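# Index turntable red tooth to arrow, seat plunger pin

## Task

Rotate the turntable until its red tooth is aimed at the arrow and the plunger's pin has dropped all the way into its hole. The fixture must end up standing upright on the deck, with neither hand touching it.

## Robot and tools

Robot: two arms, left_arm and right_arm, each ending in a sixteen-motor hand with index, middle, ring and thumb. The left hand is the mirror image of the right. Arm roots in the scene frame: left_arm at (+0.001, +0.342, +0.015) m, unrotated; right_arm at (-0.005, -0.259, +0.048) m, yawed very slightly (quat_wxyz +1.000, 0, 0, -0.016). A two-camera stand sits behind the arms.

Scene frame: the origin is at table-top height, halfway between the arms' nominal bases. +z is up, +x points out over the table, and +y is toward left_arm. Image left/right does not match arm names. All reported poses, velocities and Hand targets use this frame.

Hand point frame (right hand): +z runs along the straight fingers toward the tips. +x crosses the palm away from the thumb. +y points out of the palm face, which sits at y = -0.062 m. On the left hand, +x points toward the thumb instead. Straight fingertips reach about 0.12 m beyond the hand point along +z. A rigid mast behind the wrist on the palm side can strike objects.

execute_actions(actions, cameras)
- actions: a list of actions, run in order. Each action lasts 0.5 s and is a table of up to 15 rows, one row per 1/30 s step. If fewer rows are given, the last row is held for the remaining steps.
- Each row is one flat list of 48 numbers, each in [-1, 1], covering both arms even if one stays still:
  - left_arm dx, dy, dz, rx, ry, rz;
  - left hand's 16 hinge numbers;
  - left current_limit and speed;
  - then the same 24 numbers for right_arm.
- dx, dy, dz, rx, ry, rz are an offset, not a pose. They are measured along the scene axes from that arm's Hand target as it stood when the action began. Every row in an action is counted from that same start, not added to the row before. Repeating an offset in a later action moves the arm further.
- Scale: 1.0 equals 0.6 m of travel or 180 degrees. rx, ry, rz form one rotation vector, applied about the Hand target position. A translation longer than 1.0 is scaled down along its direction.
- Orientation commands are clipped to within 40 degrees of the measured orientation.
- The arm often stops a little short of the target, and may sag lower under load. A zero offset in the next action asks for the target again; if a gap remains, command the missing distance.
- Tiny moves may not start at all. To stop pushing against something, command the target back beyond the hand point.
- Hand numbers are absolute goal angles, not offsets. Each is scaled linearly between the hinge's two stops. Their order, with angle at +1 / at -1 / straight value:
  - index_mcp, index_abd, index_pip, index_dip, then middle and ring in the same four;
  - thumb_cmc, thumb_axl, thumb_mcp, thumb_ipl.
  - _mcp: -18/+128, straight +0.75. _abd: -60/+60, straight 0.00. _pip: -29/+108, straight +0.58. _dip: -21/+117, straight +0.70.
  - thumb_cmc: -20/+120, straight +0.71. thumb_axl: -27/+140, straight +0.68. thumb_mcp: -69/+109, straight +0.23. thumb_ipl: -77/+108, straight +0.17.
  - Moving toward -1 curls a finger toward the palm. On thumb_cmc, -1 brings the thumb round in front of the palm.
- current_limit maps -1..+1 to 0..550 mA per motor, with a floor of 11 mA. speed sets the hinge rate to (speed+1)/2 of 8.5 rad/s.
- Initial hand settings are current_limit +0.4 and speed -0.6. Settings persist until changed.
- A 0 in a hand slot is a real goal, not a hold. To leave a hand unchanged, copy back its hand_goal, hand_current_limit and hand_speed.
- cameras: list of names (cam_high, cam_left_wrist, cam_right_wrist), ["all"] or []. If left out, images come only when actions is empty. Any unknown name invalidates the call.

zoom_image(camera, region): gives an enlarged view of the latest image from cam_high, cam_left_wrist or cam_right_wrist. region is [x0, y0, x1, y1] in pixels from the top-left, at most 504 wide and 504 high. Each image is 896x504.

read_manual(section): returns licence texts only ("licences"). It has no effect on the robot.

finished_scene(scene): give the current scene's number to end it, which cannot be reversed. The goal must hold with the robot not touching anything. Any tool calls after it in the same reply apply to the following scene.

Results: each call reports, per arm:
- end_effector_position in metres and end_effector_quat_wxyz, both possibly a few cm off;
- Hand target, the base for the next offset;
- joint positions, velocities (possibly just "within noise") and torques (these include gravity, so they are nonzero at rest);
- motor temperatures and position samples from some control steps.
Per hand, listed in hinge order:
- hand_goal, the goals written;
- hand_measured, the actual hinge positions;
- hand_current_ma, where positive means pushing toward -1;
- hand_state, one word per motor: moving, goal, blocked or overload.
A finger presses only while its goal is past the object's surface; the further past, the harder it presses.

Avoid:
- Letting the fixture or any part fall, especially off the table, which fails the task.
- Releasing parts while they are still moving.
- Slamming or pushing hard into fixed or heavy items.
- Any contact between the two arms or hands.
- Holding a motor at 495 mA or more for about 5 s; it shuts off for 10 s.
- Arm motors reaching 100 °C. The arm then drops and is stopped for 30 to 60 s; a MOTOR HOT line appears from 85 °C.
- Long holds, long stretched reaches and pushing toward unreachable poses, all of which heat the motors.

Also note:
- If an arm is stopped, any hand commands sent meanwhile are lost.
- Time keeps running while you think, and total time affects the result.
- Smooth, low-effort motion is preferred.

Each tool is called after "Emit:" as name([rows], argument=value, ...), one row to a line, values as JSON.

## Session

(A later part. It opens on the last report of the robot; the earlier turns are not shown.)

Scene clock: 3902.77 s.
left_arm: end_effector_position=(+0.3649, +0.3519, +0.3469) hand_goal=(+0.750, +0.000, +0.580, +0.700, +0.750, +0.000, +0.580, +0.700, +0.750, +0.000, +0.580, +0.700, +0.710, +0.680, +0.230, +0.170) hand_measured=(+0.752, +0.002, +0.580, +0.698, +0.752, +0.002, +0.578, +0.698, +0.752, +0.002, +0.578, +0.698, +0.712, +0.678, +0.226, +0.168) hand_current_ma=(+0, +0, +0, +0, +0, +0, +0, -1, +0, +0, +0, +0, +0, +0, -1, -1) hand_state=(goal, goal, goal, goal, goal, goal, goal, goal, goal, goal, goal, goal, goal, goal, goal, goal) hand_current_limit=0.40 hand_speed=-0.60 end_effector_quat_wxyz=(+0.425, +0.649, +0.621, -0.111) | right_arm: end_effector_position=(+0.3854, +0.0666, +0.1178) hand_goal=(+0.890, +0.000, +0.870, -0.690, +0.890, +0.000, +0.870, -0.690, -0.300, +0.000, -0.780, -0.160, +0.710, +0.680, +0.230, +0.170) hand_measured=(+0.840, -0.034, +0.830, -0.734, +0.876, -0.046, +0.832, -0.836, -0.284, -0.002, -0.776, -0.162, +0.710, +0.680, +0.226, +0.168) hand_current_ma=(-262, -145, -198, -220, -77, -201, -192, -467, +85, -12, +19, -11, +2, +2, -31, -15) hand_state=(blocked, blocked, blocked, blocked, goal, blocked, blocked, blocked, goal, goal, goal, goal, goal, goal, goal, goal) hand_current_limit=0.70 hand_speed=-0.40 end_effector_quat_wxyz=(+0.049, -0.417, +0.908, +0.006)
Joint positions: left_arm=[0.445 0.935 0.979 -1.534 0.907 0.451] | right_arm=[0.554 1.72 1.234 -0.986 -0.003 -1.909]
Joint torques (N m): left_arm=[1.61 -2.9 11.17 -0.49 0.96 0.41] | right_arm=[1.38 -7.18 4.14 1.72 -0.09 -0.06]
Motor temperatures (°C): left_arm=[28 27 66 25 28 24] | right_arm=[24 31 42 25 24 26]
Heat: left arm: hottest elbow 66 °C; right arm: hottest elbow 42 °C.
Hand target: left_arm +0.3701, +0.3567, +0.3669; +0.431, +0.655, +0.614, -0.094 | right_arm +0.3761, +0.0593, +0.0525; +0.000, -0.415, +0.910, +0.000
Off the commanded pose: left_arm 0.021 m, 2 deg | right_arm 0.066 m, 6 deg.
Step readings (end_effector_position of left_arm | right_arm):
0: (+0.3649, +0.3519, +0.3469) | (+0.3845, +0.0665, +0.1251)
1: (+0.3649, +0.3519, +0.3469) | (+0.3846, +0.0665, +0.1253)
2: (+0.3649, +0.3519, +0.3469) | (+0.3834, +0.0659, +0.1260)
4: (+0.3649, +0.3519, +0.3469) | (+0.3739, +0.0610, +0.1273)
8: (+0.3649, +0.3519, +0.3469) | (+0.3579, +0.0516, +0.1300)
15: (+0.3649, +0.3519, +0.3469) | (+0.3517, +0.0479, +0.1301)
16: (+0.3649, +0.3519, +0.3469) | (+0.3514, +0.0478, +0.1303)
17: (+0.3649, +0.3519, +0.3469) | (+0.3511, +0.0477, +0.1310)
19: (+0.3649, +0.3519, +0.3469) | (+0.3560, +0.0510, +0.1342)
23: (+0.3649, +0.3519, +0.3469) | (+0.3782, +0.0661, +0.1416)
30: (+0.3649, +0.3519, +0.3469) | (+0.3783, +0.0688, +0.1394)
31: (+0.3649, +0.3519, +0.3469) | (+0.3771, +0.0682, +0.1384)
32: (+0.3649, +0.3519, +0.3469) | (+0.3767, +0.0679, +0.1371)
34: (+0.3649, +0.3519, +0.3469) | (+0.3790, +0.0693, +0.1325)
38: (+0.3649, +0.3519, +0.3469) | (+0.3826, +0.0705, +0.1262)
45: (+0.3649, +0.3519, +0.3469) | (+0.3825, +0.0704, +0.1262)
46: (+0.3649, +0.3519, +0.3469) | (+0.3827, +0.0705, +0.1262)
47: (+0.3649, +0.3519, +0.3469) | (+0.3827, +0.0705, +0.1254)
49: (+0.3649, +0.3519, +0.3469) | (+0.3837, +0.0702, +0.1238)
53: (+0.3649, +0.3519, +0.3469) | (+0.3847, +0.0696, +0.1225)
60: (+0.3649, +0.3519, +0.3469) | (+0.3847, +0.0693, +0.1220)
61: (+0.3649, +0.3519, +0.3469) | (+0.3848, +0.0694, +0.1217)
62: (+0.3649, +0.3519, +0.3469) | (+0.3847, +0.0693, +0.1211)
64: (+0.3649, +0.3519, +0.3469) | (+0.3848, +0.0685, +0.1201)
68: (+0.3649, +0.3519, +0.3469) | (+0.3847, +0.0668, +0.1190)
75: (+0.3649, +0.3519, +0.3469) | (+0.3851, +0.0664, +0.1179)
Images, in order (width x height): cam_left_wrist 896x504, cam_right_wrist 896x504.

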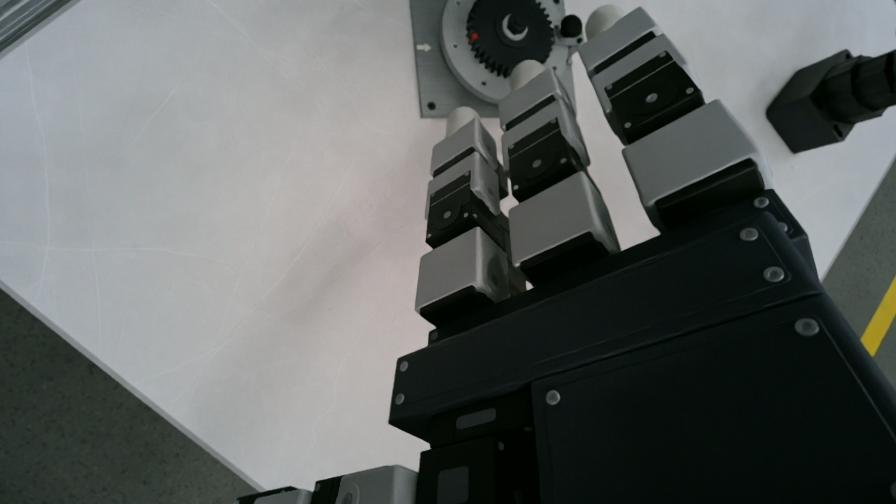

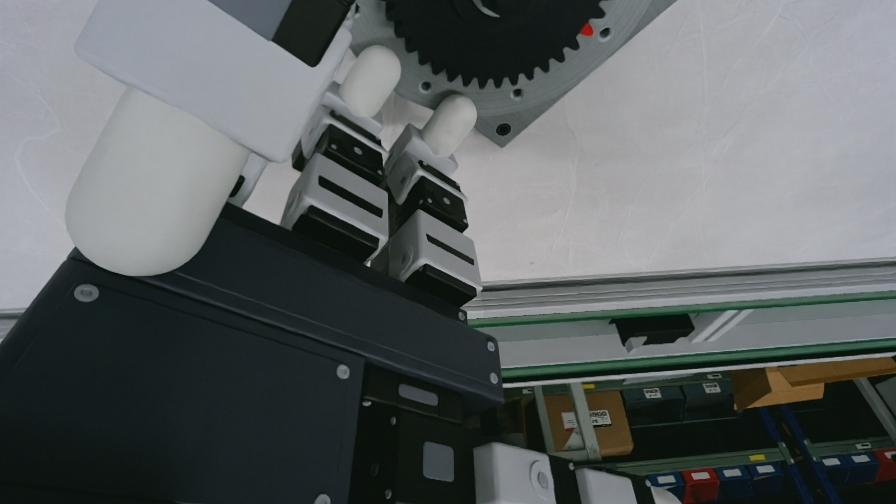

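Emit:
execute_actions([
  [[0,0,0,0,0,0,0.75,0,0.58,0.7,0.75,0,0.58,0.7,0.75,0,0.58,0.7,0.71,0.68,0.23,0.17,0.4,-0.6,-0.012,-0.014,0.02,0,0,-0.04,0.89,0,0.869,-0.69,0.89,0,0.869,-0.69,-0.3,0,-0.78,-0.16,0.71,0.68,0.23,0.17,0.7,-0.4]],
  [[0,0,0,0,0,0,0.75,0,0.58,0.7,0.75,0,0.58,0.7,0.75,0,0.58,0.7,0.71,0.68,0.23,0.17,0.4,-0.6,-0.012,-0.013,0,0,0,-0.04,0.89,0,0.869,-0.69,0.89,0,0.869,-0.69,-0.3,0,-0.78,-0.16,0.71,0.68,0.23,0.17,0.7,-0.4]],
  [[0,0,0,0,0,0,0.75,0,0.58,0.7,0.75,0,0.58,0.7,0.75,0,0.58,0.7,0.71,0.68,0.23,0.17,0.4,-0.6,-0.012,-0.012,0,0,0,-0.04,0.89,0,0.869,-0.69,0.89,0,0.869,-0.69,-0.3,0,-0.78,-0.16,0.71,0.68,0.23,0.17,0.7,-0.4]],
], cameras=["cam_left_wrist"])

Emit:
zoom_image(camera="cam_left_wrist", region=[400, 0, 620, 130])

Scene clock: 3915.03 s.
left_arm: end_effector_position=(+0.3649, +0.3519, +0.3469) hand_goal=(+0.750, +0.000, +0.580, +0.700, +0.750, +0.000, +0.580, +0.700, +0.750, +0.000, +0.580, +0.700, +0.710, +0.680, +0.230, +0.170) hand_measured=(+0.752, +0.002, +0.580, +0.698, +0.752, +0.002, +0.578, +0.698, +0.752, +0.002, +0.578, +0.698, +0.712, +0.678, +0.226, +0.168) hand_current_ma=(+0, +0, +0, +0, +0, +0, +0, -1, +0, +0, +0, +0, +0, +0, -1, -1) hand_state=(goal, goal, goal, goal, goal, goal, goal, goal, goal, goal, goal, goal, goal, goal, goal, goal) hand_current_limit=0.40 hand_speed=-0.60 end_effector_quat_wxyz=(+0.425, +0.649, +0.621, -0.111) | right_arm: end_effector_position=(+0.3832, +0.0557, +0.1193) hand_goal=(+0.890, +0.000, +0.870, -0.690, +0.890, +0.000, +0.870, -0.690, -0.300, +0.000, -0.780, -0.160, +0.710, +0.680, +0.230, +0.170) hand_measured=(+0.890, +0.006, +0.866, -0.698, +0.860, +0.080, +0.830, -0.838, -0.284, -0.002, -0.776, -0.162, +0.710, +0.680, +0.226, +0.168) hand_current_ma=(+4, +21, -15, -42, -159, +350, -195, -467, +85, -12, +19, -11, +2, +2, -31, -15) hand_state=(goal, goal, goal, goal, blocked, blocked, blocked, blocked, goal, goal, goal, goal, goal, goal, goal, goal) hand_current_limit=0.70 hand_speed=-0.40 end_effector_quat_wxyz=(+0.069, -0.241, +0.968, +0.019)
Joint positions: left_arm=[0.445 0.935 0.979 -1.534 0.907 0.451] | right_arm=[0.545 1.607 1.075 -0.896 -0.001 -1.545]
Joint torques (N m): left_arm=[1.67 -2.84 11.21 -0.44 0.96 0.42] | right_arm=[0.85 -7.65 2.66 -0.38 -0.1 -0.12]
Motor temperatures (°C): left_arm=[28 27 66 25 28 24] | right_arm=[24 31 41 26 24 26]
Heat: left arm: hottest elbow 66 °C; right arm: hottest elbow 41 °C.
Hand target: left_arm +0.3701, +0.3567, +0.3669; +0.431, +0.655, +0.614, -0.094 | right_arm +0.3545, +0.0358, +0.0644; +0.000, -0.237, +0.972, +0.000
Off the commanded pose: left_arm 0.021 m, 2 deg | right_arm 0.065 m, 8 deg.
Step readings (end_effector_position of left_arm | right_arm):
0: (+0.3649, +0.3519, +0.3469) | (+0.3854, +0.0666, +0.1178)
1: (+0.3649, +0.3519, +0.3469) | (+0.3852, +0.0664, +0.1177)
2: (+0.3649, +0.3519, +0.3469) | (+0.3850, +0.0662, +0.1176)
4: (+0.3649, +0.3519, +0.3469) | (+0.3846, +0.0658, +0.1180)
8: (+0.3649, +0.3519, +0.3469) | (+0.3846, +0.0650, +0.1183)
15: (+0.3649, +0.3519, +0.3469) | (+0.3861, +0.0655, +0.1185)
16: (+0.3649, +0.3519, +0.3469) | (+0.3861, +0.0654, +0.1184)
17: (+0.3649, +0.3519, +0.3469) | (+0.3859, +0.0651, +0.1181)
19: (+0.3649, +0.3519, +0.3469) | (+0.3848, +0.0639, +0.1185)
23: (+0.3649, +0.3519, +0.3469) | (+0.3849, +0.0636, +0.1186)
30: (+0.3649, +0.3519, +0.3469) | (+0.3871, +0.0638, +0.1189)
31: (+0.3649, +0.3519, +0.3469) | (+0.3873, +0.0636, +0.1187)
32: (+0.3649, +0.3519, +0.3469) | (+0.3874, +0.0636, +0.1186)
34: (+0.3649, +0.3519, +0.3469) | (+0.3870, +0.0621, +0.1188)
38: (+0.3649, +0.3519, +0.3469) | (+0.3826, +0.0574, +0.1192)
45: (+0.3649, +0.3519, +0.3469) | (+0.3825, +0.0556, +0.1192)
Images, in order (width x height): cam_left_wrist 896x504.

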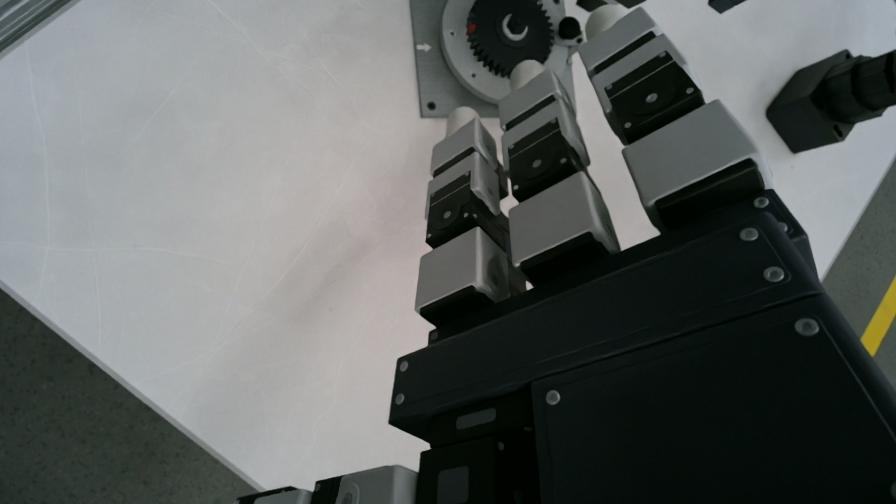

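Scaled by 2.291.

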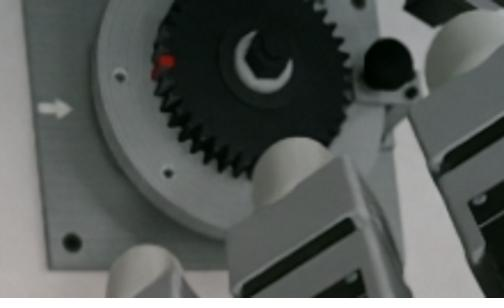

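Emit:
execute_actions([
  [[0,0,0,0,0,0,0.75,0,0.58,0.7,0.75,0,0.58,0.7,0.75,0,0.58,0.7,0.71,0.68,0.23,0.17,0.4,-0.6,0.035,0.03,0.08,0,0,0,0.89,0,0.869,-0.69,0.89,0,0.869,-0.69,-0.3,0,-0.78,-0.16,0.71,0.68,0.23,0.17,0.7,-0.4]],
  [[0,0,0,0,0,0,0.75,0,0.58,0.7,0.75,0,0.58,0.7,0.75,0,0.58,0.7,0.71,0.68,0.23,0.17,0.4,-0.6,0,0,0.1,0,0,0,0.89,0,0.869,-0.69,0.89,0,0.869,-0.69,-0.3,0,-0.78,-0.16,0.71,0.68,0.23,0.17,0.7,-0.4]],
  [[0,0,0,0,0,0,0.75,0,0.58,0.7,0.75,0,0.58,0.7,0.75,0,0.58,0.7,0.71,0.68,0.23,0.17,0.4,-0.6,0,0,0.1,0,0,0,0.89,0,0.869,-0.69,0.89,0,0.869,-0.69,-0.3,0,-0.78,-0.16,0.71,0.68,0.23,0.17,0.7,-0.4]],
], cameras=["cam_left_wrist", "cam_high"])

Emit:
zoom_image(camera="cam_left_wrist", region=[400, 0, 620, 130])

Scene clock: 3928.20 s.
left_arm: end_effector_position=(+0.3649, +0.3519, +0.3469) hand_goal=(+0.750, +0.000, +0.580, +0.700, +0.750, +0.000, +0.580, +0.700, +0.750, +0.000, +0.580, +0.700, +0.710, +0.680, +0.230, +0.170) hand_measured=(+0.752, +0.002, +0.580, +0.698, +0.752, +0.002, +0.578, +0.698, +0.752, +0.002, +0.578, +0.698, +0.712, +0.678, +0.226, +0.168) hand_current_ma=(+0, +0, +0, +0, +0, +0, +0, -1, +0, +0, +0, +0, +0, +0, -1, -1) hand_state=(goal, goal, goal, goal, goal, goal, goal, goal, goal, goal, goal, goal, goal, goal, goal, goal) hand_current_limit=0.40 hand_speed=-0.60 end_effector_quat_wxyz=(+0.425, +0.649, +0.621, -0.111) | right_arm: end_effector_position=(+0.3655, +0.0456, +0.2198) hand_goal=(+0.890, +0.000, +0.870, -0.690, +0.890, +0.000, +0.870, -0.690, -0.300, +0.000, -0.780, -0.160, +0.710, +0.680, +0.230, +0.170) hand_measured=(+0.890, +0.004, +0.868, -0.692, +0.882, +0.004, +0.866, -0.692, -0.284, -0.002, -0.776, -0.162, +0.710, +0.680, +0.226, +0.168) hand_current_ma=(-5, +14, -8, -12, -41, +15, -20, -13, +83, -12, +19, -11, +2, +2, -31, -15) hand_state=(goal, goal, goal, goal, goal, goal, goal, goal, goal, goal, goal, goal, goal, goal, goal, goal) hand_current_limit=0.70 hand_speed=-0.40 end_effector_quat_wxyz=(-0.011, -0.238, +0.971, -0.003)
Joint positions: left_arm=[0.445 0.935 0.979 -1.534 0.907 0.451] | right_arm=[0.545 1.549 1.309 -1.354 -0.001 -1.54]
Joint torques (N m): left_arm=[1.73 -2.73 11.23 -0.44 0.95 0.39] | right_arm=[1.73 -11.99 11.59 -0.16 -0.15 -0.02]
Motor temperatures (°C): left_arm=[28 27 66 25 28 24] | right_arm=[24 31 40 25 24 26]
Heat: left arm: hottest elbow 66 °C; right arm: hottest elbow 40 °C.
Hand target: left_arm +0.3701, +0.3567, +0.3669; +0.431, +0.655, +0.614, -0.094 | right_arm +0.3755, +0.0537, +0.2324; +0.000, -0.237, +0.972, +0.000
Off the commanded pose: left_arm 0.021 m, 2 deg | right_arm 0.018 m, 1 deg.
Step readings (end_effector_position of left_arm | right_arm):
0: (+0.3649, +0.3519, +0.3469) | (+0.3833, +0.0557, +0.1193)
1: (+0.3649, +0.3519, +0.3469) | (+0.3832, +0.0557, +0.1193)
2: (+0.3649, +0.3519, +0.3469) | (+0.3835, +0.0559, +0.1205)
4: (+0.3649, +0.3519, +0.3469) | (+0.3817, +0.0548, +0.1226)
8: (+0.3649, +0.3519, +0.3469) | (+0.3794, +0.0535, +0.1257)
15: (+0.3649, +0.3519, +0.3469) | (+0.3788, +0.0531, +0.1264)
16: (+0.3649, +0.3519, +0.3469) | (+0.3787, +0.0530, +0.1268)
17: (+0.3649, +0.3519, +0.3469) | (+0.3770, +0.0521, +0.1279)
19: (+0.3649, +0.3519, +0.3469) | (+0.3694, +0.0478, +0.1304)
23: (+0.3649, +0.3519, +0.3469) | (+0.3597, +0.0424, +0.1362)
30: (+0.3649, +0.3519, +0.3469) | (+0.3622, +0.0438, +0.1499)
31: (+0.3649, +0.3519, +0.3469) | (+0.3623, +0.0439, +0.1512)
32: (+0.3649, +0.3519, +0.3469) | (+0.3613, +0.0433, +0.1533)
34: (+0.3649, +0.3519, +0.3469) | (+0.3585, +0.0417, +0.1620)
38: (+0.3649, +0.3519, +0.3469) | (+0.3606, +0.0429, +0.1906)
45: (+0.3649, +0.3519, +0.3469) | (+0.3668, +0.0463, +0.2199)
Images, in order (width x height): cam_high 896x504, cam_left_wrist 896x504.

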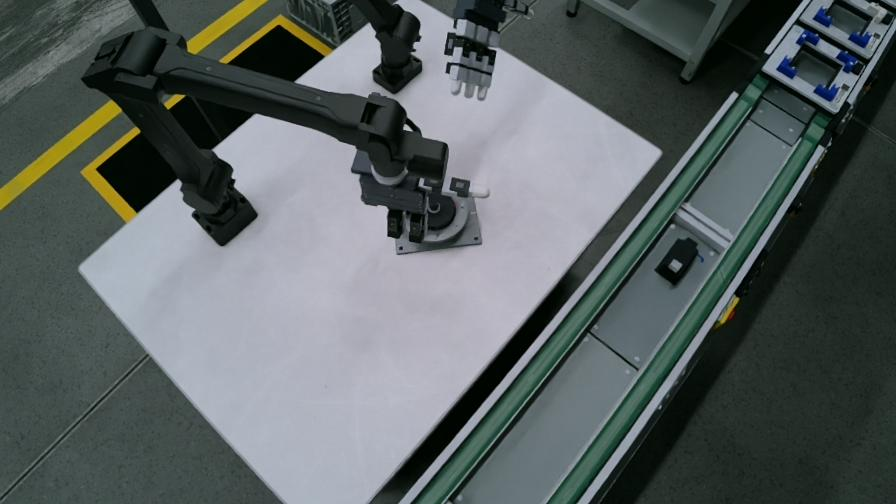

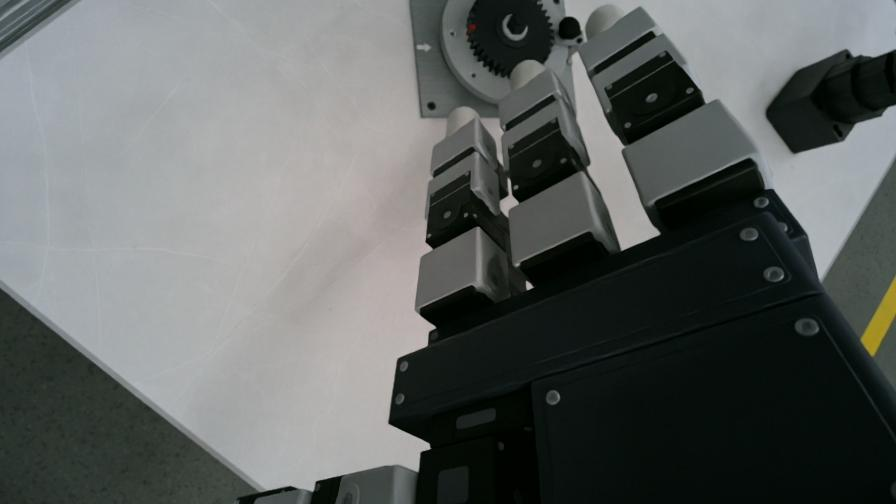

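Scaled by 2.291.

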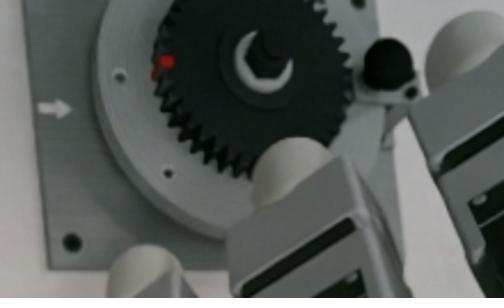

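Emit:
finished_scene(scene=1)

The scene is finished: the task was done.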